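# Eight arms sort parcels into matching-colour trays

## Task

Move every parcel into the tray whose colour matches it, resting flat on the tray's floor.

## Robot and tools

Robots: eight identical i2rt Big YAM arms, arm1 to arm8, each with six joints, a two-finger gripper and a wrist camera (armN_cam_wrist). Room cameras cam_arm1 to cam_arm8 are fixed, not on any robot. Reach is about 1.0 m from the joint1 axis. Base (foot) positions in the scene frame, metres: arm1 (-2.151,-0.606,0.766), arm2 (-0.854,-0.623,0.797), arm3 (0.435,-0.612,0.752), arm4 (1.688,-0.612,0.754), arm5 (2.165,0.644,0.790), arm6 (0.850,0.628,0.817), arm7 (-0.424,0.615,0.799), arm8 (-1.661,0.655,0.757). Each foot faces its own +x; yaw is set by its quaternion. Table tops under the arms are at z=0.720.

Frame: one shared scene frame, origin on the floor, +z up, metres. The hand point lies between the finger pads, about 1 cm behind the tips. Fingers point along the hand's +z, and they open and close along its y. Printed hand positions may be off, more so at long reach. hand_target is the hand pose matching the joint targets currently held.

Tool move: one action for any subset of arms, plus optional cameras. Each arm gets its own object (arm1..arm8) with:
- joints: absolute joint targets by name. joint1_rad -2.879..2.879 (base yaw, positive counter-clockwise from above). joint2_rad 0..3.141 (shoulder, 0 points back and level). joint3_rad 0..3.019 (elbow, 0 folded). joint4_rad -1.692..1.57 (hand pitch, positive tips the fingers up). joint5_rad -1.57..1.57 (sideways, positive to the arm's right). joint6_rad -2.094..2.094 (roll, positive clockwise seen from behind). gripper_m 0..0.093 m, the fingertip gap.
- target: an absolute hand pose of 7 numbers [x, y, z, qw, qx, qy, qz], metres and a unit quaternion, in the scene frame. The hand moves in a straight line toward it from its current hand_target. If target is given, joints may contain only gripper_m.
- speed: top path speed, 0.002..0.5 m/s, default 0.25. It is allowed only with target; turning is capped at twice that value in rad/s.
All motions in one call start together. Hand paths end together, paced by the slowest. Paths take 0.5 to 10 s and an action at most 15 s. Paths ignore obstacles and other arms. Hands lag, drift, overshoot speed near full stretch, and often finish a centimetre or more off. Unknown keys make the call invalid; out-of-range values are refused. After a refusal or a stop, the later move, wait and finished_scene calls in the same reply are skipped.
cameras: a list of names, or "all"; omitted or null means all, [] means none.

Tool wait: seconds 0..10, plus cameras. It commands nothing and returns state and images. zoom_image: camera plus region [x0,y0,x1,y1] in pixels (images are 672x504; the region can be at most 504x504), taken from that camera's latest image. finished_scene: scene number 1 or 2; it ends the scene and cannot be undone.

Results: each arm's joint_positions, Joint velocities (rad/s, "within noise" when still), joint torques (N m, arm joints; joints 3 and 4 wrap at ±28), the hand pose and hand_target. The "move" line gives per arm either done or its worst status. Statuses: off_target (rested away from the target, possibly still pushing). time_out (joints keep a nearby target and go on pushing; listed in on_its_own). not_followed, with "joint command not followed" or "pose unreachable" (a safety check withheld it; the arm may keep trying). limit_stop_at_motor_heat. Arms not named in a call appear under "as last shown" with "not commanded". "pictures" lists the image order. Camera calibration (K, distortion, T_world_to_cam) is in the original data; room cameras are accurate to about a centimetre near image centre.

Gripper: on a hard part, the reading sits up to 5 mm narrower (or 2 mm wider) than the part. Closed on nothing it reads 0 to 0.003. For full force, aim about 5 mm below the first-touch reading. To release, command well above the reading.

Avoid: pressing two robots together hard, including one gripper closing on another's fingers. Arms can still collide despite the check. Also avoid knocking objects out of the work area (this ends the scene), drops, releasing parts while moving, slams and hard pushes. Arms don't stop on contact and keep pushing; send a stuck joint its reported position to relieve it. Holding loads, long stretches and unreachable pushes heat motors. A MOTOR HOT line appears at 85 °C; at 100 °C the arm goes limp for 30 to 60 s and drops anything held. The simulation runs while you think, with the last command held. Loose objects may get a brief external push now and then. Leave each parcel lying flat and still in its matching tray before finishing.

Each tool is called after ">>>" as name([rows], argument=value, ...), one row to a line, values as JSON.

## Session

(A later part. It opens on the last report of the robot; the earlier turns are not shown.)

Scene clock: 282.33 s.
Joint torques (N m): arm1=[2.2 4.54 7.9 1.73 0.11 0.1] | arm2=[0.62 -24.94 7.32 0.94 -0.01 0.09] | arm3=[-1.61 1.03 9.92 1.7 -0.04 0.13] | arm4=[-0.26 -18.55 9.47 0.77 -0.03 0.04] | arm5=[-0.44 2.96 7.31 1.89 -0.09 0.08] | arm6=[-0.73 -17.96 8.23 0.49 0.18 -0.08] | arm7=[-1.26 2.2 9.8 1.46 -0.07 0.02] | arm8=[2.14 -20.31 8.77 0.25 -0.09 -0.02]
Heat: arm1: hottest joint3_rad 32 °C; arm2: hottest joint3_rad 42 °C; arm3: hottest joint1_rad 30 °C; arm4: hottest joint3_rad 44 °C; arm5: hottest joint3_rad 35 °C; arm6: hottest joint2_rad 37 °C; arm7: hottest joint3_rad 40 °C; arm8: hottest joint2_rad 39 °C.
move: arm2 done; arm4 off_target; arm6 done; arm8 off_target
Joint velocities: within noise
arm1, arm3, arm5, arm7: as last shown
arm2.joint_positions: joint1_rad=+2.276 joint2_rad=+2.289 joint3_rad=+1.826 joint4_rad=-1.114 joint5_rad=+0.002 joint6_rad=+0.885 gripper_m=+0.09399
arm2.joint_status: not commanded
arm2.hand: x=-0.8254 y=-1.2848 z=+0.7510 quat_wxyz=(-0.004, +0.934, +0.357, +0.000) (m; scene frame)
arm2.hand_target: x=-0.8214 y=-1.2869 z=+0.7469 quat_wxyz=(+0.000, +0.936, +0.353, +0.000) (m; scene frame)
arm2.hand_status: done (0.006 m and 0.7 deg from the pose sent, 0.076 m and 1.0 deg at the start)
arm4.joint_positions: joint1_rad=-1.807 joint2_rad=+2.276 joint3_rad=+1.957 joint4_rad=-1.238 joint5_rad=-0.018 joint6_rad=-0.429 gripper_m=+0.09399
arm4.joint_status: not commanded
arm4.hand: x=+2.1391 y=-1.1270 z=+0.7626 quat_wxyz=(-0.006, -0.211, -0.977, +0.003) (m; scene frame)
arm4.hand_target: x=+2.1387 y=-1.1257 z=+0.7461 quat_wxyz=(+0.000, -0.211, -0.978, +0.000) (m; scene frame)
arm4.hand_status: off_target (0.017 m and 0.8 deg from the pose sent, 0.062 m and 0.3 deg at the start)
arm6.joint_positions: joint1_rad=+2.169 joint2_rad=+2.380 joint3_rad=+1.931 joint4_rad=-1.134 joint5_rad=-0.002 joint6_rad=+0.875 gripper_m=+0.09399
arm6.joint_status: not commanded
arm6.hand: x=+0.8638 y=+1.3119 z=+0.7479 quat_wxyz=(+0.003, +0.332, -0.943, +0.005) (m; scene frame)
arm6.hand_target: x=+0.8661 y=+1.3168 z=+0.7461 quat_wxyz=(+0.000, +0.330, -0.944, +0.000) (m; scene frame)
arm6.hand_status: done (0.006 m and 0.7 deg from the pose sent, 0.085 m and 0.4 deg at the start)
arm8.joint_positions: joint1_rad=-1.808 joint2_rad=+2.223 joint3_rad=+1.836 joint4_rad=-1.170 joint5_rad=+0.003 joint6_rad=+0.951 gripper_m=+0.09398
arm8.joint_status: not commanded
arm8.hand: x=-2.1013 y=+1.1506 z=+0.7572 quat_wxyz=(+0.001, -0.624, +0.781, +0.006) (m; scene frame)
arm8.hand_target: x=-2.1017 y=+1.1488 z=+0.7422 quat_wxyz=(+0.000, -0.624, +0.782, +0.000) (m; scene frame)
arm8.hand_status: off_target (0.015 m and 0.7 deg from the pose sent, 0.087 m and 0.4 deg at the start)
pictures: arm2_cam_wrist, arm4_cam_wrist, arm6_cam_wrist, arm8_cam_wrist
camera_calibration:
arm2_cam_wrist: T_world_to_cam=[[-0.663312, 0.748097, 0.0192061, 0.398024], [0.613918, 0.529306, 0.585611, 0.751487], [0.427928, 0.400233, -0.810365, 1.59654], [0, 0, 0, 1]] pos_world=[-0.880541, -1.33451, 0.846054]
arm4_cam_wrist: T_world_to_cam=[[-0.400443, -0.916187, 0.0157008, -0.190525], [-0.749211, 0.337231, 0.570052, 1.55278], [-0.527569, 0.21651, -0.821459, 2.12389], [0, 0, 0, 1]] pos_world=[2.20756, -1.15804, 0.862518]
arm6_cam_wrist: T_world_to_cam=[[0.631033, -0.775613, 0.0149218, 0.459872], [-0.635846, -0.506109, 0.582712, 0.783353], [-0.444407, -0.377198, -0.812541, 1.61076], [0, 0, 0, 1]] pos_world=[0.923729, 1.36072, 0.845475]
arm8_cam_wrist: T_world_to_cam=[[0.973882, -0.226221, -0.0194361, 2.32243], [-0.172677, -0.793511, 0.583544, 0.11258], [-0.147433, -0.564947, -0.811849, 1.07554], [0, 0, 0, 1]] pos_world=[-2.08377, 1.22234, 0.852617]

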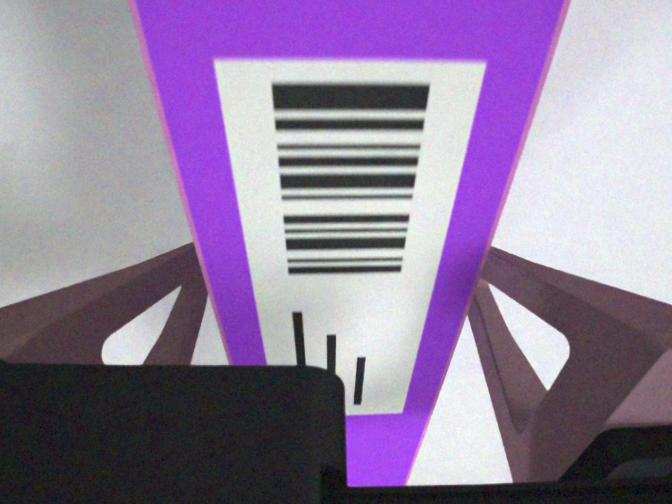

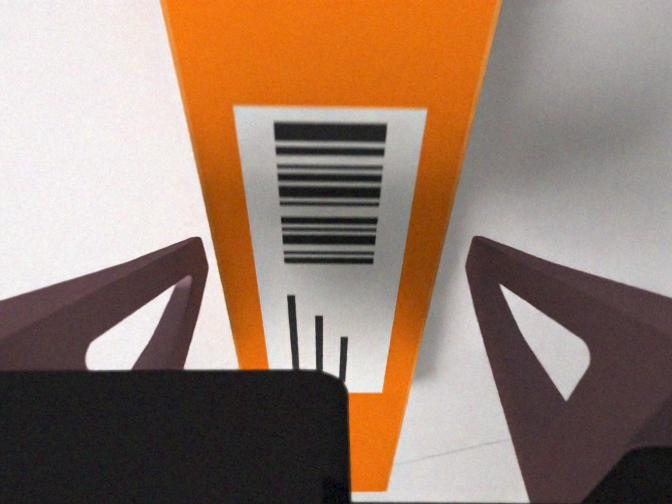

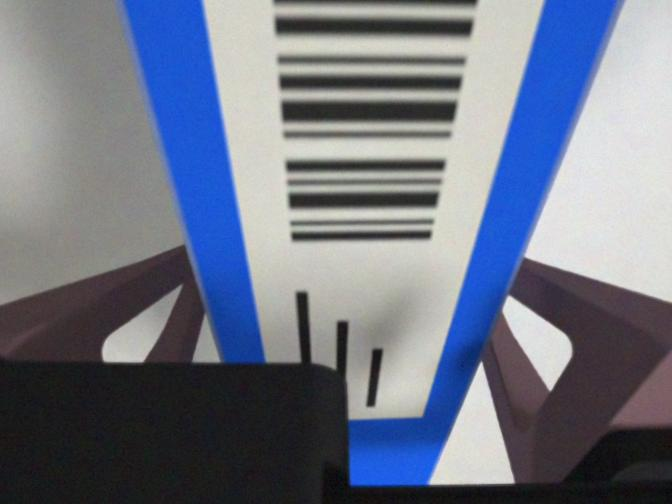

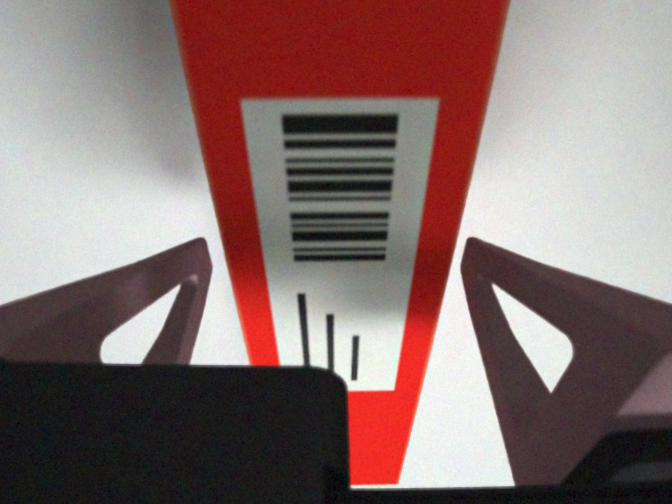

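>>> move(arm2={"joints":{"gripper_m":0.052}}, arm6={"joints":{"gripper_m":0.052}}, arm4={"target":[2.139,-1.125,0.733,0,0.2105,0.9776,0],"speed":0.1}, arm8={"target":[-2.102,1.148,0.731,0,-0.6239,0.7815,0],"speed":0.1}, cameras=["arm4_cam_wrist","arm8_cam_wrist"])

>>> move(arm4={"joints":{"gripper_m":0.052}}, arm8={"joints":{"gripper_m":0.052}}, cameras=["arm4_cam_wrist","arm8_cam_wrist","arm2_cam_wrist"])

Scene clock: 294.83 s.
Joint torques (N m): arm1=[2.43 4.48 7.91 1.62 0.1 0.08] | arm2=[0.67 -24.94 7.35 0.92 0 0.08] | arm3=[-1.67 0.97 9.91 1.69 -0.06 0.13] | arm4=[-0.15 -18.32 9.14 0.79 -0.02 0.05] | arm5=[0.09 3.19 7.51 1.8 -0.06 0.06] | arm6=[-0.85 -17.9 8.23 0.47 0.16 -0.08] | arm7=[-1.2 2.32 9.78 1.47 -0.09 0.03] | arm8=[2.2 -20.37 8.42 0.27 -0.1 -0.01]
Heat: arm1: hottest joint3_rad 32 °C; arm2: hottest joint3_rad 39 °C; arm3: hottest joint1_rad 30 °C; arm4: hottest joint3_rad 44 °C; arm5: hottest joint3_rad 35 °C; arm6: hottest joint2_rad 38 °C; arm7: hottest joint3_rad 40 °C; arm8: hottest joint2_rad 38 °C.
move: arm2 off_target; arm4 off_target; arm6 off_target; arm8 off_target
Joint velocities: within noise
arm1, arm3, arm5, arm7: as last shown
arm2.joint_positions: joint1_rad=+2.276 joint2_rad=+2.289 joint3_rad=+1.826 joint4_rad=-1.114 joint5_rad=+0.002 joint6_rad=+0.885 gripper_m=+0.05899
arm2.joint_status: gripper_m off_target (ended at +0.05903, target +0.05200)
arm2.hand: x=-0.8253 y=-1.2848 z=+0.7510 quat_wxyz=(-0.004, +0.934, +0.357, +0.000) (m; scene frame)
arm2.hand_target: x=-0.8214 y=-1.2868 z=+0.7469 quat_wxyz=(+0.000, +0.936, +0.353, +0.000) (m; scene frame)
arm2.hand_status: not commanded
arm4.joint_positions: joint1_rad=-1.807 joint2_rad=+2.283 joint3_rad=+1.945 joint4_rad=-1.211 joint5_rad=-0.018 joint6_rad=-0.429 gripper_m=+0.09399
arm4.joint_status: not commanded
arm4.hand: x=+2.1399 y=-1.1281 z=+0.7536 quat_wxyz=(-0.009, -0.211, -0.977, +0.006) (m; scene frame)
arm4.hand_target: x=+2.1386 y=-1.1246 z=+0.7333 quat_wxyz=(+0.000, -0.211, -0.978, +0.000) (m; scene frame)
arm4.hand_status: off_target (0.021 m and 1.2 deg from the pose sent, 0.030 m and 0.8 deg at the start)
arm6.joint_positions: joint1_rad=+2.169 joint2_rad=+2.380 joint3_rad=+1.931 joint4_rad=-1.134 joint5_rad=-0.001 joint6_rad=+0.875 gripper_m=+0.05984
arm6.joint_status: gripper_m off_target (ended at +0.05987, target +0.05200)
arm6.hand: x=+0.8639 y=+1.3119 z=+0.7479 quat_wxyz=(+0.003, +0.332, -0.943, +0.006) (m; scene frame)
arm6.hand_target: x=+0.8661 y=+1.3168 z=+0.7461 quat_wxyz=(+0.000, +0.330, -0.944, +0.000) (m; scene frame)
arm6.hand_status: not commanded
arm8.joint_positions: joint1_rad=-1.808 joint2_rad=+2.228 joint3_rad=+1.827 joint4_rad=-1.148 joint5_rad=+0.003 joint6_rad=+0.951 gripper_m=+0.09398
arm8.joint_status: not commanded
arm8.hand: x=-2.1022 y=+1.1516 z=+0.7511 quat_wxyz=(+0.001, -0.624, +0.781, +0.011) (m; scene frame)
arm8.hand_target: x=-2.1016 y=+1.1477 z=+0.7315 quat_wxyz=(+0.000, -0.624, +0.782, +0.000) (m; scene frame)
arm8.hand_status: off_target (0.020 m and 1.2 deg from the pose sent, 0.026 m and 0.8 deg at the start)
pictures: arm4_cam_wrist, arm8_cam_wrist
camera_calibration:
arm4_cam_wrist: T_world_to_cam=[[-0.400421, -0.916135, 0.0189739, -0.193456], [-0.752083, 0.340406, 0.564353, 1.57278], [-0.523482, 0.211709, -0.825315, 2.10581], [0, 0, 0, 1]] pos_world=[2.20775, -1.15844, 0.854022]
arm8_cam_wrist: T_world_to_cam=[[0.973749, -0.22606, -0.0266446, 2.32835], [-0.169259, -0.797357, 0.579286, 0.131681], [-0.152199, -0.55957, -0.814688, 1.05691], [0, 0, 0, 1]] pos_world=[-2.08408, 1.22276, 0.846806]

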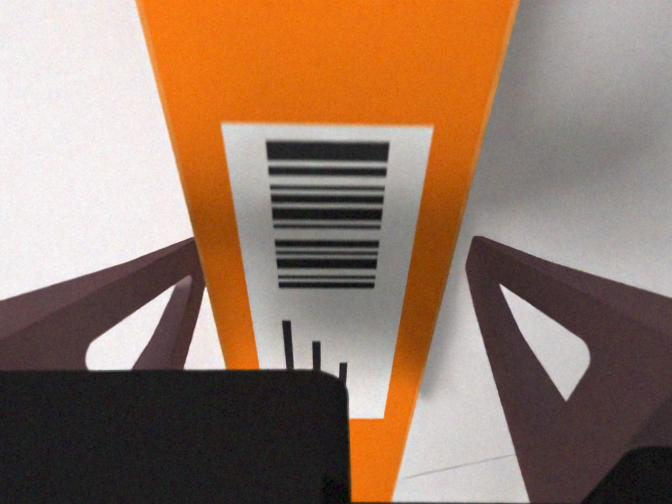

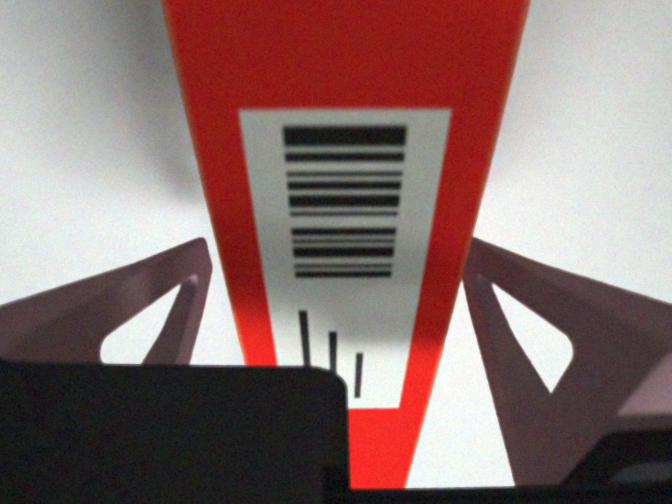

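Scene clock: 295.43 s.
Joint torques (N m): arm1=[2.02 4.72 7.87 1.72 0.09 0.07] | arm2=[0.62 -24.94 7.35 0.92 0 0.08] | arm3=[-1.73 0.97 9.92 1.72 -0.05 0.14] | arm4=[-0.21 -18.26 9.16 0.77 -0.03 0.05] | arm5=[-0.15 3.19 7.38 1.88 -0.09 0.04] | arm6=[-0.79 -17.9 8.2 0.49 0.16 -0.07] | arm7=[-0.97 2.26 9.81 1.44 -0.07 0.02] | arm8=[2.08 -20.42 8.44 0.24 -0.11 0.01]
Heat: arm1: hottest joint3_rad 32 °C; arm2: hottest joint3_rad 39 °C; arm3: hottest joint1_rad 30 °C; arm4: hottest joint3_rad 44 °C; arm5: hottest joint3_rad 35 °C; arm6: hottest joint2_rad 38 °C; arm7: hottest joint3_rad 40 °C; arm8: hottest joint2_rad 38 °C.
move: arm4 off_target; arm8 off_target
Joint velocities: within noise
arm1, arm2, arm3, arm5, arm6, arm7: as last shown
arm4.joint_positions: joint1_rad=-1.807 joint2_rad=+2.283 joint3_rad=+1.945 joint4_rad=-1.211 joint5_rad=-0.018 joint6_rad=-0.429 gripper_m=+0.05968
arm4.joint_status: gripper_m off_target (ended at +0.05971, target +0.05200)
arm4.hand: x=+2.1399 y=-1.1281 z=+0.7536 quat_wxyz=(-0.009, -0.211, -0.977, +0.006) (m; scene frame)
arm4.hand_target: x=+2.1386 y=-1.1246 z=+0.7333 quat_wxyz=(+0.000, -0.211, -0.978, +0.000) (m; scene frame)
arm4.hand_status: not commanded
arm8.joint_positions: joint1_rad=-1.808 joint2_rad=+2.228 joint3_rad=+1.827 joint4_rad=-1.148 joint5_rad=+0.003 joint6_rad=+0.951 gripper_m=+0.06002
arm8.joint_status: gripper_m off_target (ended at +0.06004, target +0.05200)
arm8.hand: x=-2.1022 y=+1.1517 z=+0.7511 quat_wxyz=(+0.001, -0.624, +0.781, +0.011) (m; scene frame)
arm8.hand_target: x=-2.1016 y=+1.1478 z=+0.7315 quat_wxyz=(+0.000, -0.624, +0.782, +0.000) (m; scene frame)
arm8.hand_status: not commanded
pictures: arm2_cam_wrist, arm4_cam_wrist, arm8_cam_wrist
camera_calibration:
arm2_cam_wrist: T_world_to_cam=[[-0.662739, 0.748609, 0.0189963, 0.399316], [0.614109, 0.528801, 0.585867, 0.750711], [0.42854, 0.399943, -0.810185, 1.5965], [0, 0, 0, 1]] pos_world=[-0.880538, -1.33442, 0.846055]
arm4_cam_wrist: T_world_to_cam=[[-0.400421, -0.916135, 0.0189739, -0.193456], [-0.752083, 0.340406, 0.564353, 1.57278], [-0.523482, 0.211709, -0.825315, 2.10581], [0, 0, 0, 1]] pos_world=[2.20775, -1.15844, 0.854022]
arm8_cam_wrist: T_world_to_cam=[[0.973738, -0.226073, -0.0269233, 2.32858], [-0.169141, -0.797493, 0.579134, 0.132222], [-0.152398, -0.559371, -0.814788, 1.05633], [0, 0, 0, 1]] pos_world=[-2.08408, 1.22276, 0.846805]

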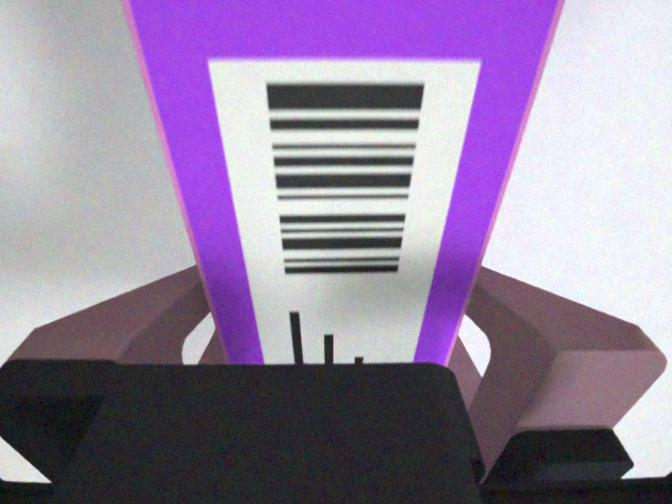

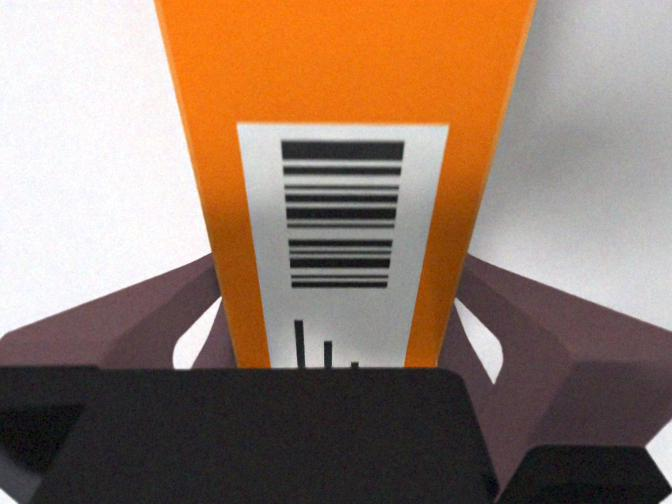

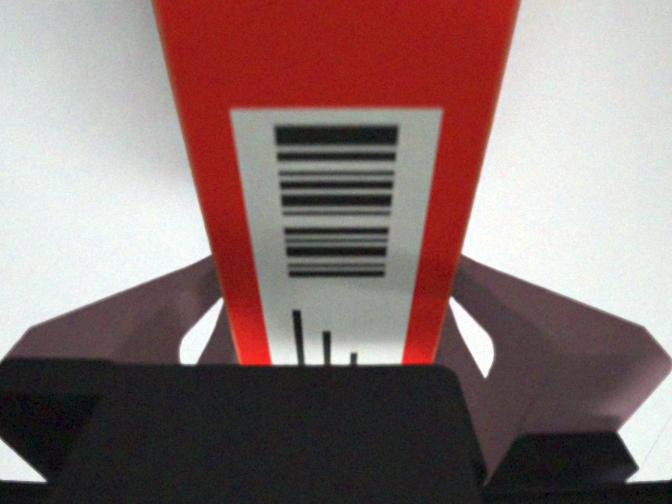

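>>> move(arm2={"target":[-0.824,-1.287,0.87,0,0.9357,0.3527,0],"speed":0.2}, arm4={"target":[2.139,-1.126,0.87,0,0.2105,0.9776,0],"speed":0.2}, arm6={"target":[0.866,1.317,0.87,0,-0.3297,0.9441,0],"speed":0.2}, arm8={"target":[-2.102,1.149,0.87,0,-0.6239,0.7815,0],"speed":0.2}, cameras=["arm2_cam_wrist","cam_arm4","cam_arm8"])

Scene clock: 350.47 s.
Joint torques (N m): arm1=[2.37 4.42 7.94 1.68 0.11 0.07] | arm2=[0.32 -25.05 11.48 0.13 0 0.05] | arm3=[-1.67 0.91 9.91 1.69 -0.05 0.13] | arm4=[-0.56 -19.66 14.99 -0.29 -0.03 0.02] | arm5=[-0.09 3.31 7.34 1.96 -0.09 0.03] | arm6=[-0.79 -19.49 12.29 -0.31 0.08 -0.07] | arm7=[-1.26 2.26 9.77 1.44 -0.09 0.03] | arm8=[2.2 -22.24 13.74 -0.68 -0.11 -0.01]
Heat: arm1: hottest joint3_rad 32 °C; arm2: hottest joint2_rad 36 °C; arm3: hottest joint1_rad 30 °C; arm4: hottest joint3_rad 43 °C; arm5: hottest joint3_rad 35 °C; arm6: hottest joint2_rad 39 °C; arm7: hottest joint3_rad 41 °C; arm8: hottest joint2_rad 38 °C.
move: arm2 off_target; arm4 off_target; arm6 off_target; arm8 off_target
Joint velocities: within noise
arm1, arm3, arm5, arm7: as last shown
arm2.joint_positions: joint1_rad=+2.276 joint2_rad=+2.171 joint3_rad=+1.895 joint4_rad=-1.332 joint5_rad=+0.002 joint6_rad=+0.885 gripper_m=+0.05899
arm2.joint_status: not commanded
arm2.hand: x=-0.8259 y=-1.2724 z=+0.8515 quat_wxyz=(-0.018, +0.934, +0.357, +0.005) (m; scene frame)
arm2.hand_target: x=-0.8239 y=-1.2861 z=+0.8701 quat_wxyz=(+0.000, +0.936, +0.353, +0.000) (m; scene frame)
arm2.hand_status: off_target (0.024 m and 2.3 deg from the pose sent, 0.119 m and 0.6 deg at the start)
arm4.joint_positions: joint1_rad=-1.807 joint2_rad=+2.208 joint3_rad=+2.067 joint4_rad=-1.476 joint5_rad=-0.017 joint6_rad=-0.429 gripper_m=+0.05968
arm4.joint_status: not commanded
arm4.hand: x=+2.1292 y=-1.1136 z=+0.8489 quat_wxyz=(+0.018, -0.212, -0.977, -0.015) (m; scene frame)
arm4.hand_target: x=+2.1381 y=-1.1251 z=+0.8703 quat_wxyz=(+0.000, -0.211, -0.978, +0.000) (m; scene frame)
arm4.hand_status: off_target (0.026 m and 2.7 deg from the pose sent, 0.116 m and 1.3 deg at the start)
arm6.joint_positions: joint1_rad=+2.169 joint2_rad=+2.277 joint3_rad=+1.986 joint4_rad=-1.345 joint5_rad=+0.001 joint6_rad=+0.875 gripper_m=+0.05985
arm6.joint_status: not commanded
arm6.hand: x=+0.8640 y=+1.2973 z=+0.8366 quat_wxyz=(+0.011, +0.331, -0.943, +0.031) (m; scene frame)
arm6.hand_target: x=+0.8661 y=+1.3152 z=+0.8703 quat_wxyz=(+0.000, +0.330, -0.944, +0.000) (m; scene frame)
arm6.hand_status: off_target (0.039 m and 3.8 deg from the pose sent, 0.122 m and 0.7 deg at the start)
arm8.joint_positions: joint1_rad=-1.808 joint2_rad=+2.141 joint3_rad=+1.947 joint4_rad=-1.417 joint5_rad=+0.003 joint6_rad=+0.951 gripper_m=+0.06002
arm8.joint_status: not commanded
arm8.hand: x=-2.0918 y=+1.1401 z=+0.8503 quat_wxyz=(+0.002, -0.624, +0.781, -0.020) (m; scene frame)
arm8.hand_target: x=-2.1014 y=+1.1484 z=+0.8703 quat_wxyz=(+0.000, -0.624, +0.782, +0.000) (m; scene frame)
arm8.hand_status: off_target (0.024 m and 2.3 deg from the pose sent, 0.119 m and 1.2 deg at the start)
pictures: arm2_cam_wrist, cam_arm4, cam_arm8
camera_calibration:
arm2_cam_wrist: T_world_to_cam=[[-0.662698, 0.747634, 0.043295, 0.365939], [0.614922, 0.510245, 0.601266, 0.649545], [0.427436, 0.425081, -0.797875, 1.69389], [0, 0, 0, 1]] pos_world=[-0.880941, -1.32506, 0.945119]

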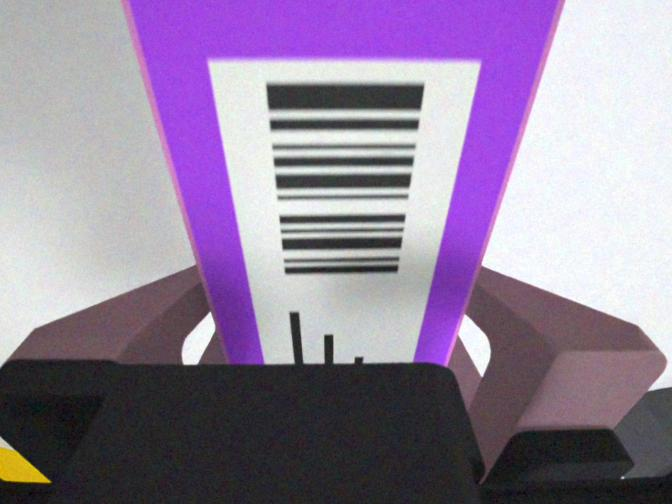

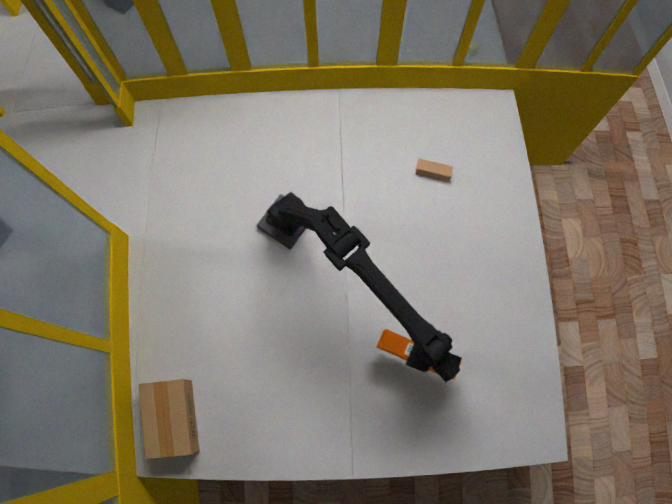

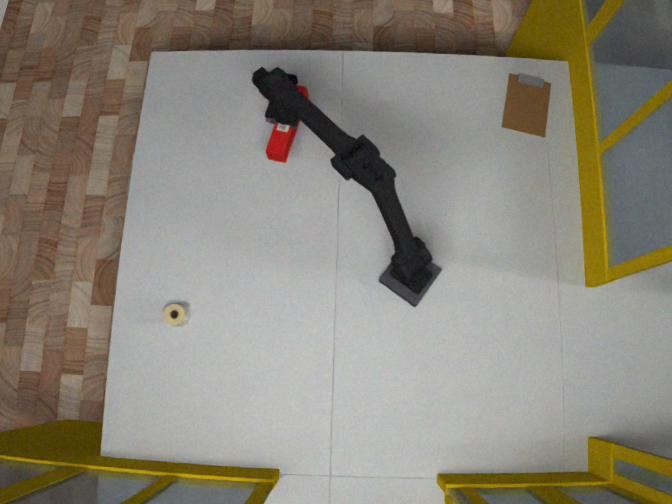

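>>> move(arm2={"target":[-0.848,-0.973,0.98,0,0.9357,0.3527,0],"speed":0.4}, arm4={"target":[1.913,-0.88,0.97,0,0.2105,0.9776,0],"speed":0.4}, arm6={"target":[0.862,0.978,0.99,0,-0.3297,0.9441,0],"speed":0.4}, arm8={"target":[-1.895,0.915,0.97,0,-0.6239,0.7815,0],"speed":0.4}, cameras=["cam_arm2","cam_arm4","cam_arm6","cam_arm8"])

Scene clock: 360.47 s.
Joint torques (N m): arm1=[2.08 4.48 7.97 1.83 0.11 0.09] | arm2=[-0.32 -10.34 7.84 0.14 0 -0.2] | arm3=[-1.67 1.03 9.91 1.7 -0.05 0.14] | arm4=[-1.67 -7.47 9.73 -0.17 -0.07 0] | arm5=[-0.67 3.02 7.43 1.87 -0.1 0.03] | arm6=[-1.32 -7.41 8.35 -0.21 0.08 -0.16] | arm7=[-0.97 2.2 9.76 1.4 -0.08 0.02] | arm8=[2.49 -8.88 9.21 -0.59 -0.1 0.03]
Heat: arm1: hottest joint3_rad 32 °C; arm2: hottest joint2_rad 38 °C; arm3: hottest joint1_rad 30 °C; arm4: hottest joint3_rad 44 °C; arm5: hottest joint3_rad 35 °C; arm6: hottest joint2_rad 39 °C; arm7: hottest joint3_rad 41 °C; arm8: hottest joint2_rad 40 °C.
move: arm2 done; arm4 done; arm6 done; arm8 done
Joint velocities: within noise
arm1.joint_positions: joint1_rad=+1.444 joint2_rad=+0.521 joint3_rad=+1.431 joint4_rad=-1.508 joint5_rad=+0.032 joint6_rad=-0.008 gripper_m=+0.09398
arm1.joint_status: not commanded
arm1.hand: x=-2.0618 y=-0.4631 z=+1.3059 quat_wxyz=(-0.415, +0.431, -0.774, -0.210) (m; scene frame)
arm1.hand_target: x=-2.0651 y=-0.4646 z=+1.3137 quat_wxyz=(-0.420, +0.430, -0.769, -0.218) (m; scene frame)
arm1.hand_status: not commanded
arm2.joint_positions: joint1_rad=+2.257 joint2_rad=+1.278 joint3_rad=+1.057 joint4_rad=-1.338 joint5_rad=+0.002 joint6_rad=+0.884 gripper_m=+0.05899
arm2.joint_status: not commanded
arm2.hand: x=-0.8459 y=-0.9761 z=+0.9802 quat_wxyz=(+0.005, +0.937, +0.349, -0.003) (m; scene frame)
arm2.hand_target: x=-0.8481 y=-0.9730 z=+0.9800 quat_wxyz=(+0.000, +0.936, +0.353, +0.000) (m; scene frame)
arm2.hand_status: done (0.004 m and 0.8 deg from the pose sent, 0.327 m and 2.3 deg at the start)
arm3.joint_positions: joint1_rad=-1.195 joint2_rad=+0.623 joint3_rad=+1.443 joint4_rad=-1.225 joint5_rad=+0.214 joint6_rad=-0.016 gripper_m=+0.09398
arm3.joint_status: not commanded
arm3.hand: x=+0.5230 y=-0.3933 z=+1.3440 quat_wxyz=(-0.490, +0.473, -0.682, -0.266) (m; scene frame)
arm3.hand_target: x=+0.5250 y=-0.3980 z=+1.3573 quat_wxyz=(-0.499, +0.457, -0.683, -0.275) (m; scene frame)
arm3.hand_status: not commanded
arm4.joint_positions: joint1_rad=-1.824 joint2_rad=+1.265 joint3_rad=+1.138 joint4_rad=-1.430 joint5_rad=-0.016 joint6_rad=-0.455 gripper_m=+0.05968
arm4.joint_status: not commanded
arm4.hand: x=+1.9205 y=-0.8795 z=+0.9714 quat_wxyz=(-0.006, -0.207, -0.978, +0.004) (m; scene frame)
arm4.hand_target: x=+1.9131 y=-0.8799 z=+0.9701 quat_wxyz=(+0.000, -0.211, -0.978, +0.000) (m; scene frame)
arm4.hand_status: done (0.008 m and 0.9 deg from the pose sent, 0.341 m and 2.7 deg at the start)
arm5.joint_positions: joint1_rad=+0.661 joint2_rad=+0.625 joint3_rad=+1.427 joint4_rad=-1.371 joint5_rad=+0.119 joint6_rad=-0.010 gripper_m=+0.09397
arm5.joint_status: not commanded
arm5.hand: x=+1.9461 y=+0.5720 z=+1.3386 quat_wxyz=(+0.039, +0.864, +0.151, -0.478) (m; scene frame)
arm5.hand_target: x=+1.9487 y=+0.5713 z=+1.3512 quat_wxyz=(+0.046, +0.858, +0.148, -0.490) (m; scene frame)
arm5.hand_status: not commanded
arm6.joint_positions: joint1_rad=+2.166 joint2_rad=+1.297 joint3_rad=+1.031 joint4_rad=-1.312 joint5_rad=+0.001 joint6_rad=+0.875 gripper_m=+0.05984
arm6.joint_status: not commanded
arm6.hand: x=+0.8588 y=+0.9796 z=+0.9841 quat_wxyz=(+0.001, +0.330, -0.944, +0.004) (m; scene frame)
arm6.hand_target: x=+0.8619 y=+0.9780 z=+0.9899 quat_wxyz=(+0.000, +0.330, -0.944, +0.000) (m; scene frame)
arm6.hand_status: done (0.007 m and 0.5 deg from the pose sent, 0.354 m and 3.7 deg at the start)
arm7.joint_positions: joint1_rad=-1.030 joint2_rad=+0.496 joint3_rad=+1.379 joint4_rad=-1.460 joint5_rad=-0.021 joint6_rad=+0.008 gripper_m=+0.09397
arm7.joint_status: not commanded
arm7.hand: x=-0.4370 y=+0.4443 z=+1.3303 quat_wxyz=(-0.327, -0.651, -0.592, +0.345) (m; scene frame)
arm7.hand_target: x=-0.4382 y=+0.4471 z=+1.3403 quat_wxyz=(-0.332, -0.647, -0.588, +0.356) (m; scene frame)
arm7.hand_status: not commanded
arm8.joint_positions: joint1_rad=-1.808 joint2_rad=+1.265 joint3_rad=+1.125 joint4_rad=-1.420 joint5_rad=+0.003 joint6_rad=+0.951 gripper_m=+0.06002
arm8.joint_status: not commanded
arm8.hand: x=-1.8954 y=+0.9198 z=+0.9699 quat_wxyz=(+0.001, -0.624, +0.781, +0.005) (m; scene frame)
arm8.hand_target: x=-1.8949 y=+0.9151 z=+0.9700 quat_wxyz=(+0.000, -0.624, +0.782, +0.000) (m; scene frame)
arm8.hand_status: done (0.005 m and 0.5 deg from the pose sent, 0.322 m and 2.3 deg at the start)
pictures: cam_arm2, cam_arm4, cam_arm6, cam_arm8

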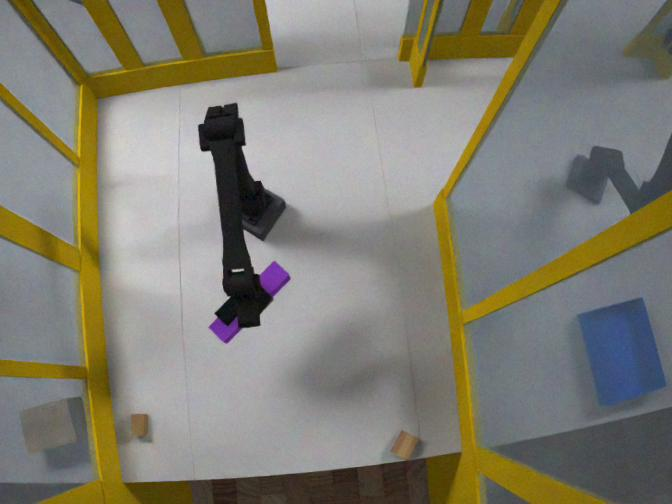

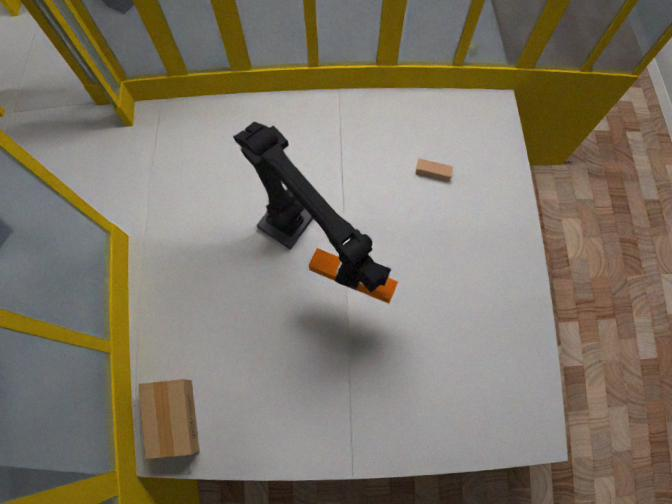

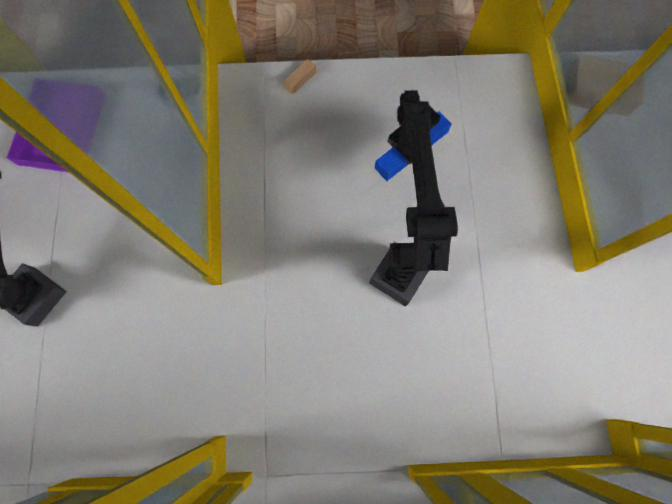

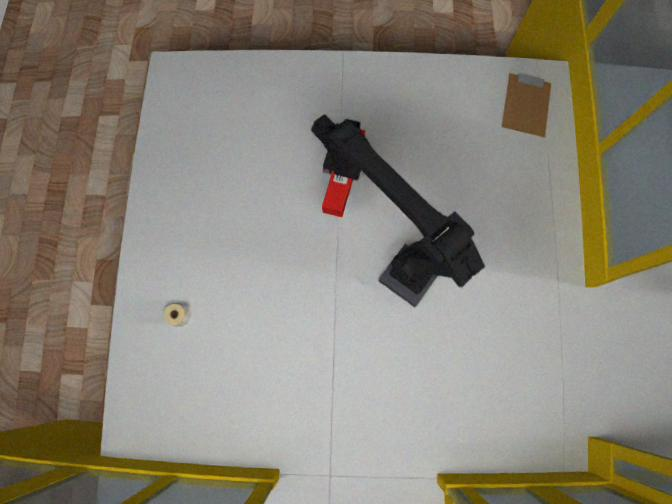

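>>> move(arm2={"joints":{"joint1_rad":-1.428,"joint6_rad":-0.227}}, arm4={"joints":{"joint1_rad":1.841,"joint6_rad":-0.35}}, arm6={"joints":{"joint1_rad":-1.346,"joint6_rad":-0.08}}, arm8={"joints":{"joint1_rad":0.412,"joint6_rad":0}}, cameras=["cam_arm2","cam_arm4","cam_arm6","cam_arm8"])

Scene clock: 370.70 s.
Joint torques (N m): arm1=[2.49 4.19 7.94 1.69 0.1 0.07] | arm2=[-0.09 -11.69 7.83 0.17 -0.08 -0.2] | arm3=[-1.67 0.91 9.91 1.72 -0.05 0.14] | arm4=[1.08 -8 9.74 -0.17 -0.11 0.1] | arm5=[0.03 2.9 7.32 1.76 -0.12 0.03] | arm6=[-1.14 -7.41 8.36 -0.16 -0.01 -0.18] | arm7=[-1.08 2.2 9.77 1.48 -0.06 0.03] | arm8=[2.49 -8.88 9.17 -0.55 -0.11 -0.07]
Heat: arm1: hottest joint3_rad 32 °C; arm2: hottest joint2_rad 37 °C; arm3: hottest joint1_rad 30 °C; arm4: hottest joint3_rad 44 °C; arm5: hottest joint3_rad 35 °C; arm6: hottest joint2_rad 37 °C; arm7: hottest joint3_rad 41 °C; arm8: hottest joint2_rad 39 °C.
move: arm2 done; arm4 done; arm6 done; arm8 done
Joint velocities: within noise
arm1, arm3, arm5, arm7: as last shown
arm2.joint_positions: joint1_rad=-1.424 joint2_rad=+1.291 joint3_rad=+1.057 joint4_rad=-1.339 joint5_rad=+0.001 joint6_rad=-0.212 gripper_m=+0.05897
arm2.joint_status: all done
arm2.hand: x=-0.6797 y=-0.3154 z=+0.9764 quat_wxyz=(+0.001, +0.593, -0.805, +0.000) (m; scene frame)
arm2.hand_target: x=-0.6806 y=-0.3193 z=+0.9806 quat_wxyz=(-0.001, +0.597, -0.802, -0.001) (m; scene frame)
arm2.hand_status: not commanded
arm4.joint_positions: joint1_rad=+1.829 joint2_rad=+1.273 joint3_rad=+1.138 joint4_rad=-1.430 joint5_rad=-0.016 joint6_rad=-0.357 gripper_m=+0.05981
arm4.joint_status: all done
arm4.hand: x=+1.3568 y=-0.4860 z=+0.9718 quat_wxyz=(+0.011, +1.000, -0.002, -0.012) (m; scene frame)
arm4.hand_target: x=+1.3600 y=-0.4918 z=+0.9728 quat_wxyz=(+0.012, +1.000, +0.001, -0.009) (m; scene frame)
arm4.hand_status: not commanded
arm6.joint_positions: joint1_rad=-1.338 joint2_rad=+1.297 joint3_rad=+1.031 joint4_rad=-1.313 joint5_rad=+0.002 joint6_rad=-0.071 gripper_m=+0.05981
arm6.joint_status: all done
arm6.hand: x=+0.7178 y=+0.3030 z=+0.9841 quat_wxyz=(+0.003, -0.809, -0.588, -0.003) (m; scene frame)
arm6.hand_target: x=+0.7159 y=+0.3053 z=+0.9899 quat_wxyz=(+0.000, -0.809, -0.588, +0.000) (m; scene frame)
arm6.hand_status: not commanded
arm8.joint_positions: joint1_rad=+0.407 joint2_rad=+1.265 joint3_rad=+1.125 joint4_rad=-1.421 joint5_rad=+0.001 joint6_rad=+0.007 gripper_m=+0.06003
arm8.joint_status: all done
arm8.hand: x=-1.7317 y=+0.3094 z=+0.9705 quat_wxyz=(-0.003, -0.776, -0.630, +0.004) (m; scene frame)
arm8.hand_target: x=-1.7289 y=+0.3127 z=+0.9706 quat_wxyz=(+0.000, -0.772, -0.635, +0.001) (m; scene frame)
arm8.hand_status: not commanded
pictures: cam_arm2, cam_arm4, cam_arm6, cam_arm8

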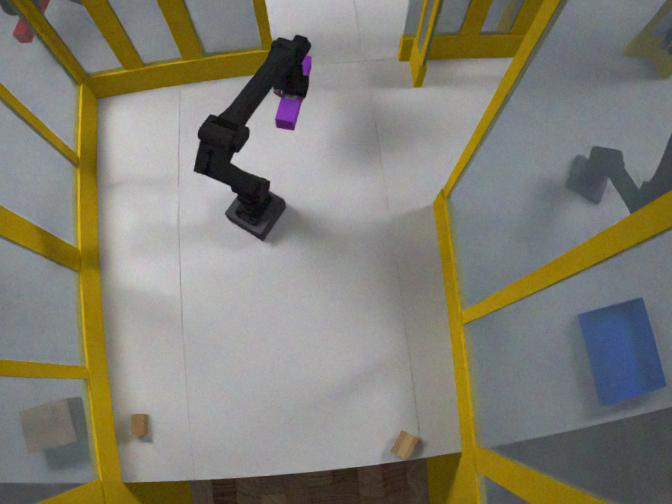

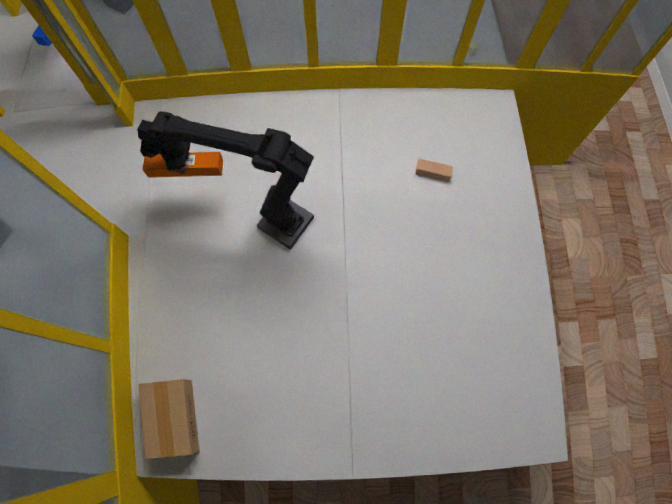

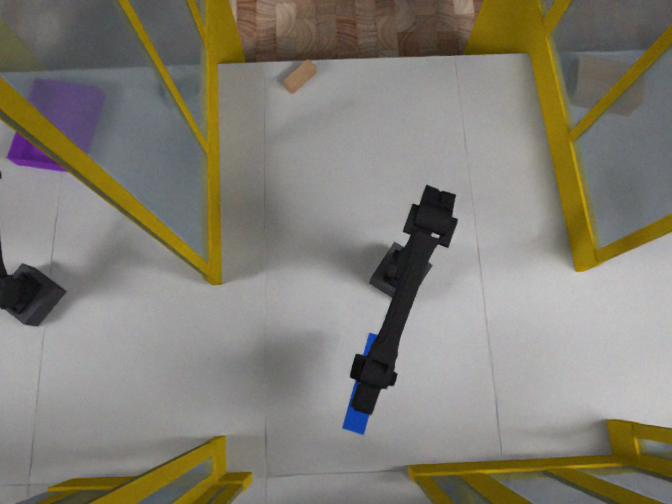

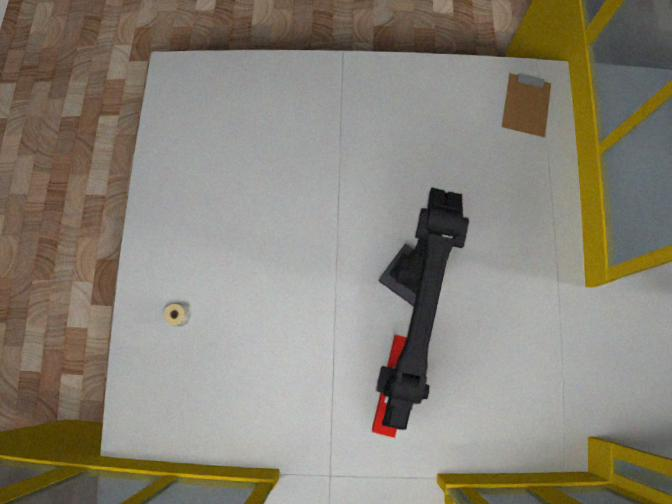

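>>> move(arm2={"target":[-0.49,0.0,0.86,0,-0.595,0.804,0],"speed":0.3}, arm4={"target":[1.05,-0.38,0.86,0,1,0,0],"speed":0.3}, arm6={"target":[0.59,0.0,0.86,0,0.809,0.588,0],"speed":0.3}, arm8={"target":[-1.79,0.0,0.86,0,0.766,0.643,0],"speed":0.3}, cameras=["cam_arm2","cam_arm4","cam_arm6","cam_arm8"])

Scene clock: 387.07 s.
Joint torques (N m): arm1=[2.08 4.6 7.92 1.74 0.07 0.08] | arm2=[-0.32 -25.88 12.31 0.09 -0.03 -0.21] | arm3=[-1.73 0.91 9.88 1.69 -0.05 0.14] | arm4=[1.73 -17.67 15.27 -0.29 -0.02 0.11] | arm5=[-0.5 2.96 7.38 1.98 -0.07 0.02] | arm6=[-1.14 -16.97 12.62 -0.21 -0.03 -0.16] | arm7=[-1.03 2.2 9.76 1.46 -0.08 0.03] | arm8=[1.96 -20.48 14.24 -0.49 -0.14 -0.12]
Heat: arm1: hottest joint3_rad 33 °C; arm2: hottest joint2_rad 36 °C; arm3: hottest joint1_rad 30 °C; arm4: hottest joint3_rad 44 °C; arm5: hottest joint3_rad 35 °C; arm6: hottest joint2_rad 35 °C; arm7: hottest joint3_rad 41 °C; arm8: hottest joint2_rad 37 °C.
move: arm2 off_target; arm4 off_target; arm6 off_target; arm8 off_target
Joint velocities: within noise
arm1, arm3, arm5, arm7: as last shown
arm2.joint_positions: joint1_rad=-1.431 joint2_rad=+2.355 joint3_rad=+2.216 joint4_rad=-1.460 joint5_rad=+0.001 joint6_rad=-0.217 gripper_m=+0.05897
arm2.joint_status: not commanded
arm2.hand: x=-0.5006 y=-0.0088 z=+0.8500 quat_wxyz=(+0.012, +0.592, -0.806, +0.006) (m; scene frame)
arm2.hand_target: x=-0.4904 y=-0.0006 z=+0.8601 quat_wxyz=(-0.001, +0.595, -0.804, +0.000) (m; scene frame)
arm2.hand_status: off_target (0.017 m and 1.6 deg from the pose sent, 0.386 m and 0.3 deg at the start)
arm4.joint_positions: joint1_rad=+1.831 joint2_rad=+2.180 joint3_rad=+2.014 joint4_rad=-1.439 joint5_rad=+0.011 joint6_rad=-0.351 gripper_m=+0.05981
arm4.joint_status: not commanded
arm4.hand: x=+1.0691 y=-0.3762 z=+0.8520 quat_wxyz=(+0.006, +1.000, -0.003, +0.012) (m; scene frame)
arm4.hand_target: x=+1.0511 y=-0.3804 z=+0.8602 quat_wxyz=(+0.000, +1.000, +0.000, -0.001) (m; scene frame)
arm4.hand_status: off_target (0.021 m and 1.6 deg from the pose sent, 0.343 m and 1.9 deg at the start)
arm6.joint_positions: joint1_rad=-1.338 joint2_rad=+2.228 joint3_rad=+1.924 joint4_rad=-1.303 joint5_rad=+0.002 joint6_rad=-0.071 gripper_m=+0.05981
arm6.joint_status: not commanded
arm6.hand: x=+0.6009 y=+0.0149 z=+0.8455 quat_wxyz=(+0.011, -0.809, -0.588, -0.015) (m; scene frame)
arm6.hand_target: x=+0.5904 y=+0.0009 z=+0.8604 quat_wxyz=(+0.000, -0.809, -0.588, +0.001) (m; scene frame)
arm6.hand_status: off_target (0.023 m and 2.1 deg from the pose sent, 0.351 m and 0.5 deg at the start)
arm8.joint_positions: joint1_rad=+0.407 joint2_rad=+2.144 joint3_rad=+1.957 joint4_rad=-1.407 joint5_rad=+0.001 joint6_rad=-0.011 gripper_m=+0.06003
arm8.joint_status: not commanded
arm8.hand: x=-1.7913 y=+0.0145 z=+0.8532 quat_wxyz=(+0.007, -0.770, -0.637, -0.008) (m; scene frame)
arm8.hand_target: x=-1.7899 y=+0.0007 z=+0.8601 quat_wxyz=(+0.000, -0.766, -0.643, +0.000) (m; scene frame)
arm8.hand_status: off_target (0.016 m and 1.5 deg from the pose sent, 0.334 m and 2.0 deg at the start)
pictures: cam_arm2, cam_arm4, cam_arm6, cam_arm8

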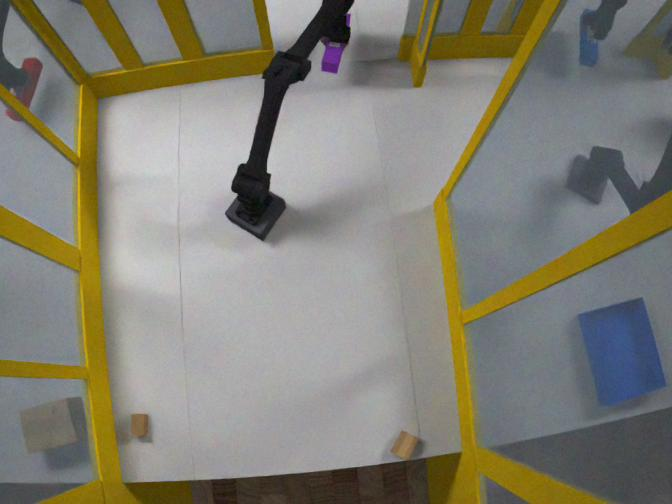

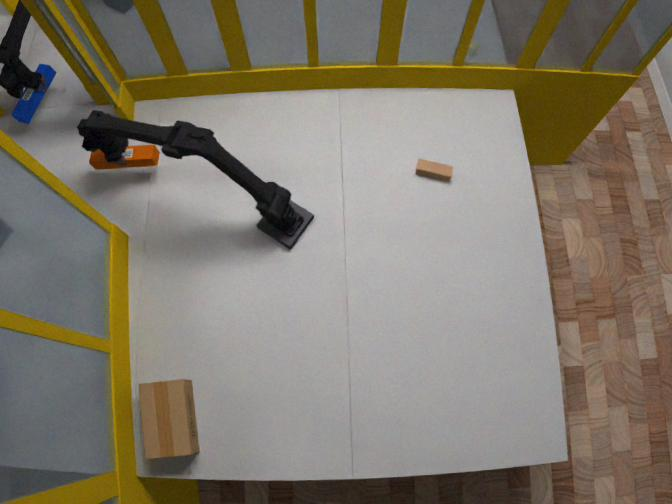

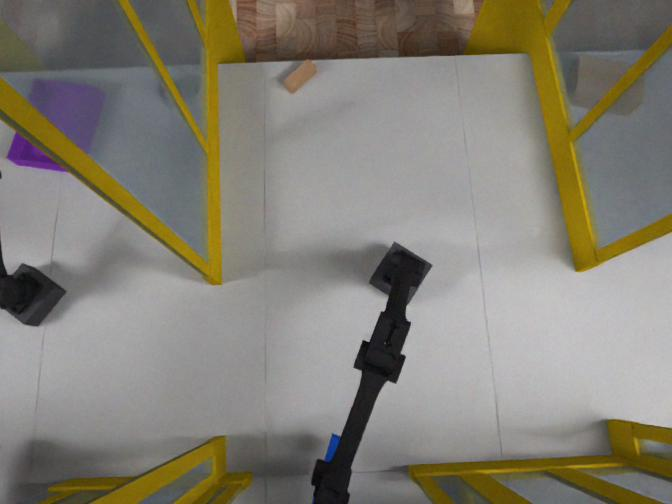

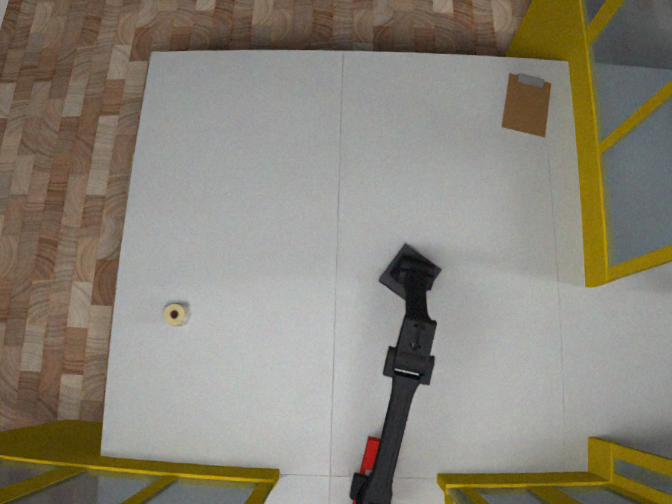

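>>> move(arm2={"target":[-0.49,0.0,0.748,0,-0.595,0.804,0],"speed":0.12}, arm4={"target":[1.055,-0.38,0.742,0,1,0,0],"speed":0.12}, arm6={"target":[0.59,0.0,0.746,0,0.809,0.588,0],"speed":0.12}, arm8={"target":[-1.79,0.0,0.742,0,0.766,0.643,0],"speed":0.12}, cameras=["arm2_cam_wrist","arm4_cam_wrist","arm6_cam_wrist","arm8_cam_wrist"])

Scene clock: 399.27 s.
Joint torques (N m): arm1=[2.26 4.66 7.98 1.83 0.11 0.07] | arm2=[-0.32 -27.11 7.97 0.83 -0.04 -0.2] | arm3=[-1.67 0.97 9.89 1.73 -0.05 0.14] | arm4=[1.32 -18.32 9.57 0.69 -0.02 0.07] | arm5=[-0.09 3.31 7.57 1.89 -0.11 0.01] | arm6=[-1.14 -17.55 7.92 0.42 -0.04 -0.16] | arm7=[-1.08 2.26 9.83 1.46 -0.09 0.02] | arm8=[2.14 -21.13 9.11 0.14 -0.12 -0.1]
Heat: arm1: hottest joint3_rad 33 °C; arm2: hottest joint3_rad 38 °C; arm3: hottest joint1_rad 30 °C; arm4: hottest joint3_rad 46 °C; arm5: hottest joint3_rad 35 °C; arm6: hottest joint3_rad 37 °C; arm7: hottest joint3_rad 41 °C; arm8: hottest joint3_rad 38 °C.
move: arm2 done; arm4 off_target; arm6 done; arm8 off_target
Joint velocities: within noise
arm1, arm3, arm5, arm7: as last shown
arm2.joint_positions: joint1_rad=-1.431 joint2_rad=+2.450 joint3_rad=+2.139 joint4_rad=-1.261 joint5_rad=+0.001 joint6_rad=-0.217 gripper_m=+0.05897
arm2.joint_status: not commanded
arm2.hand: x=-0.4949 y=+0.0011 z=+0.7546 quat_wxyz=(+0.000, +0.592, -0.806, +0.000) (m; scene frame)
arm2.hand_target: x=-0.4901 y=-0.0001 z=+0.7481 quat_wxyz=(+0.000, +0.595, -0.804, +0.000) (m; scene frame)
arm2.hand_status: done (0.008 m and 0.4 deg from the pose sent, 0.103 m and 1.6 deg at the start)
arm4.joint_positions: joint1_rad=+1.831 joint2_rad=+2.265 joint3_rad=+1.901 joint4_rad=-1.205 joint5_rad=+0.011 joint6_rad=-0.351 gripper_m=+0.05981
arm4.joint_status: not commanded
arm4.hand: x=+1.0576 y=-0.3732 z=+0.7548 quat_wxyz=(+0.000, +1.000, -0.004, -0.005) (m; scene frame)
arm4.hand_target: x=+1.0554 y=-0.3800 z=+0.7421 quat_wxyz=(+0.000, +1.000, +0.000, +0.000) (m; scene frame)
arm4.hand_status: off_target (0.015 m and 0.7 deg from the pose sent, 0.111 m and 1.6 deg at the start)
arm6.joint_positions: joint1_rad=-1.338 joint2_rad=+2.355 joint3_rad=+1.888 joint4_rad=-1.109 joint5_rad=+0.002 joint6_rad=-0.071 gripper_m=+0.05981
arm6.joint_status: not commanded
arm6.hand: x=+0.5953 y=+0.0010 z=+0.7497 quat_wxyz=(+0.002, -0.809, -0.588, -0.002) (m; scene frame)
arm6.hand_target: x=+0.5901 y=+0.0000 z=+0.7460 quat_wxyz=(+0.000, -0.809, -0.588, +0.000) (m; scene frame)
arm6.hand_status: done (0.006 m and 0.3 deg from the pose sent, 0.101 m and 2.2 deg at the start)
arm8.joint_positions: joint1_rad=+0.407 joint2_rad=+2.245 joint3_rad=+1.863 joint4_rad=-1.183 joint5_rad=+0.001 joint6_rad=-0.011 gripper_m=+0.06003
arm8.joint_status: not commanded
arm8.hand: x=-1.7939 y=+0.0015 z=+0.7534 quat_wxyz=(-0.002, -0.770, -0.638, +0.003) (m; scene frame)
arm8.hand_target: x=-1.7900 y=+0.0003 z=+0.7420 quat_wxyz=(+0.000, -0.766, -0.643, +0.000) (m; scene frame)
arm8.hand_status: off_target (0.012 m and 0.9 deg from the pose sent, 0.112 m and 1.5 deg at the start)
pictures: arm2_cam_wrist, arm4_cam_wrist, arm6_cam_wrist, arm8_cam_wrist
camera_calibration:
arm2_cam_wrist: T_world_to_cam=[[0.952335, -0.304787, 0.0127283, 0.460843], [-0.254437, -0.770611, 0.584312, -0.561523], [-0.168282, -0.5597, -0.811429, 0.650219], [0, 0, 0, 1]] pos_world=[-0.472329, 0.0716707, 0.849846]
arm4_cam_wrist: T_world_to_cam=[[-0.00638428, 0.999898, 0.0127767, 0.367687], [0.81912, -0.00209971, 0.573619, -1.29533], [0.573587, 0.0141278, -0.819023, 0.141735], [0, 0, 0, 1]] pos_world=[0.982084, -0.372372, 0.854414]
arm6_cam_wrist: T_world_to_cam=[[-0.953301, 0.301914, 0.00811561, 0.559606], [0.250554, 0.775555, 0.579428, -0.578459], [0.168643, 0.554402, -0.814983, 0.634294], [0, 0, 0, 1]] pos_world=[0.571439, -0.0719801, 0.847573]
arm8_cam_wrist: T_world_to_cam=[[-0.981249, 0.192531, -0.00906482, -1.75281], [0.150816, 0.796229, 0.585896, -0.167801], [0.120021, 0.573542, -0.810336, 0.945535], [0, 0, 0, 1]] pos_world=[-1.80812, -0.0712257, 0.848626]

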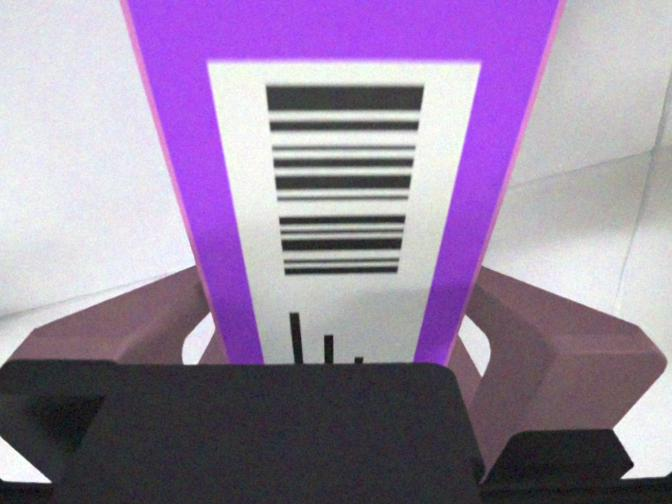

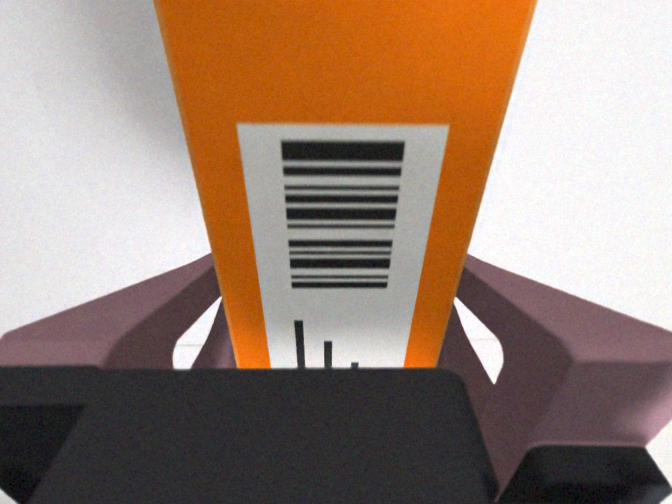

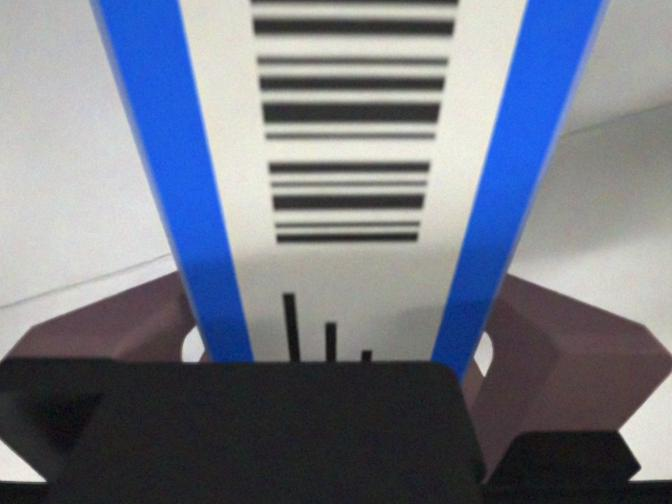

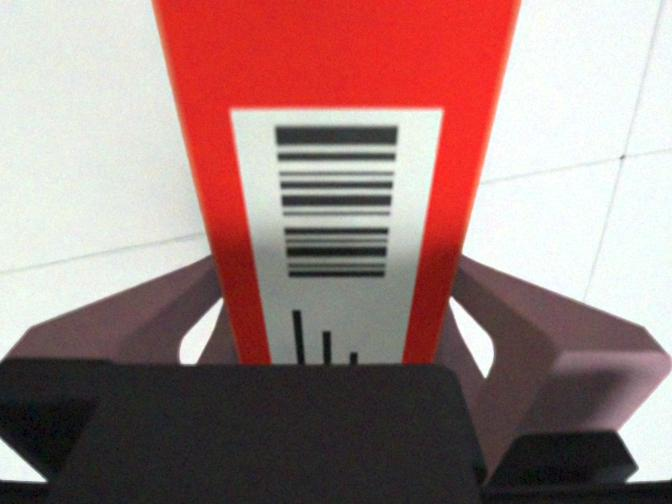

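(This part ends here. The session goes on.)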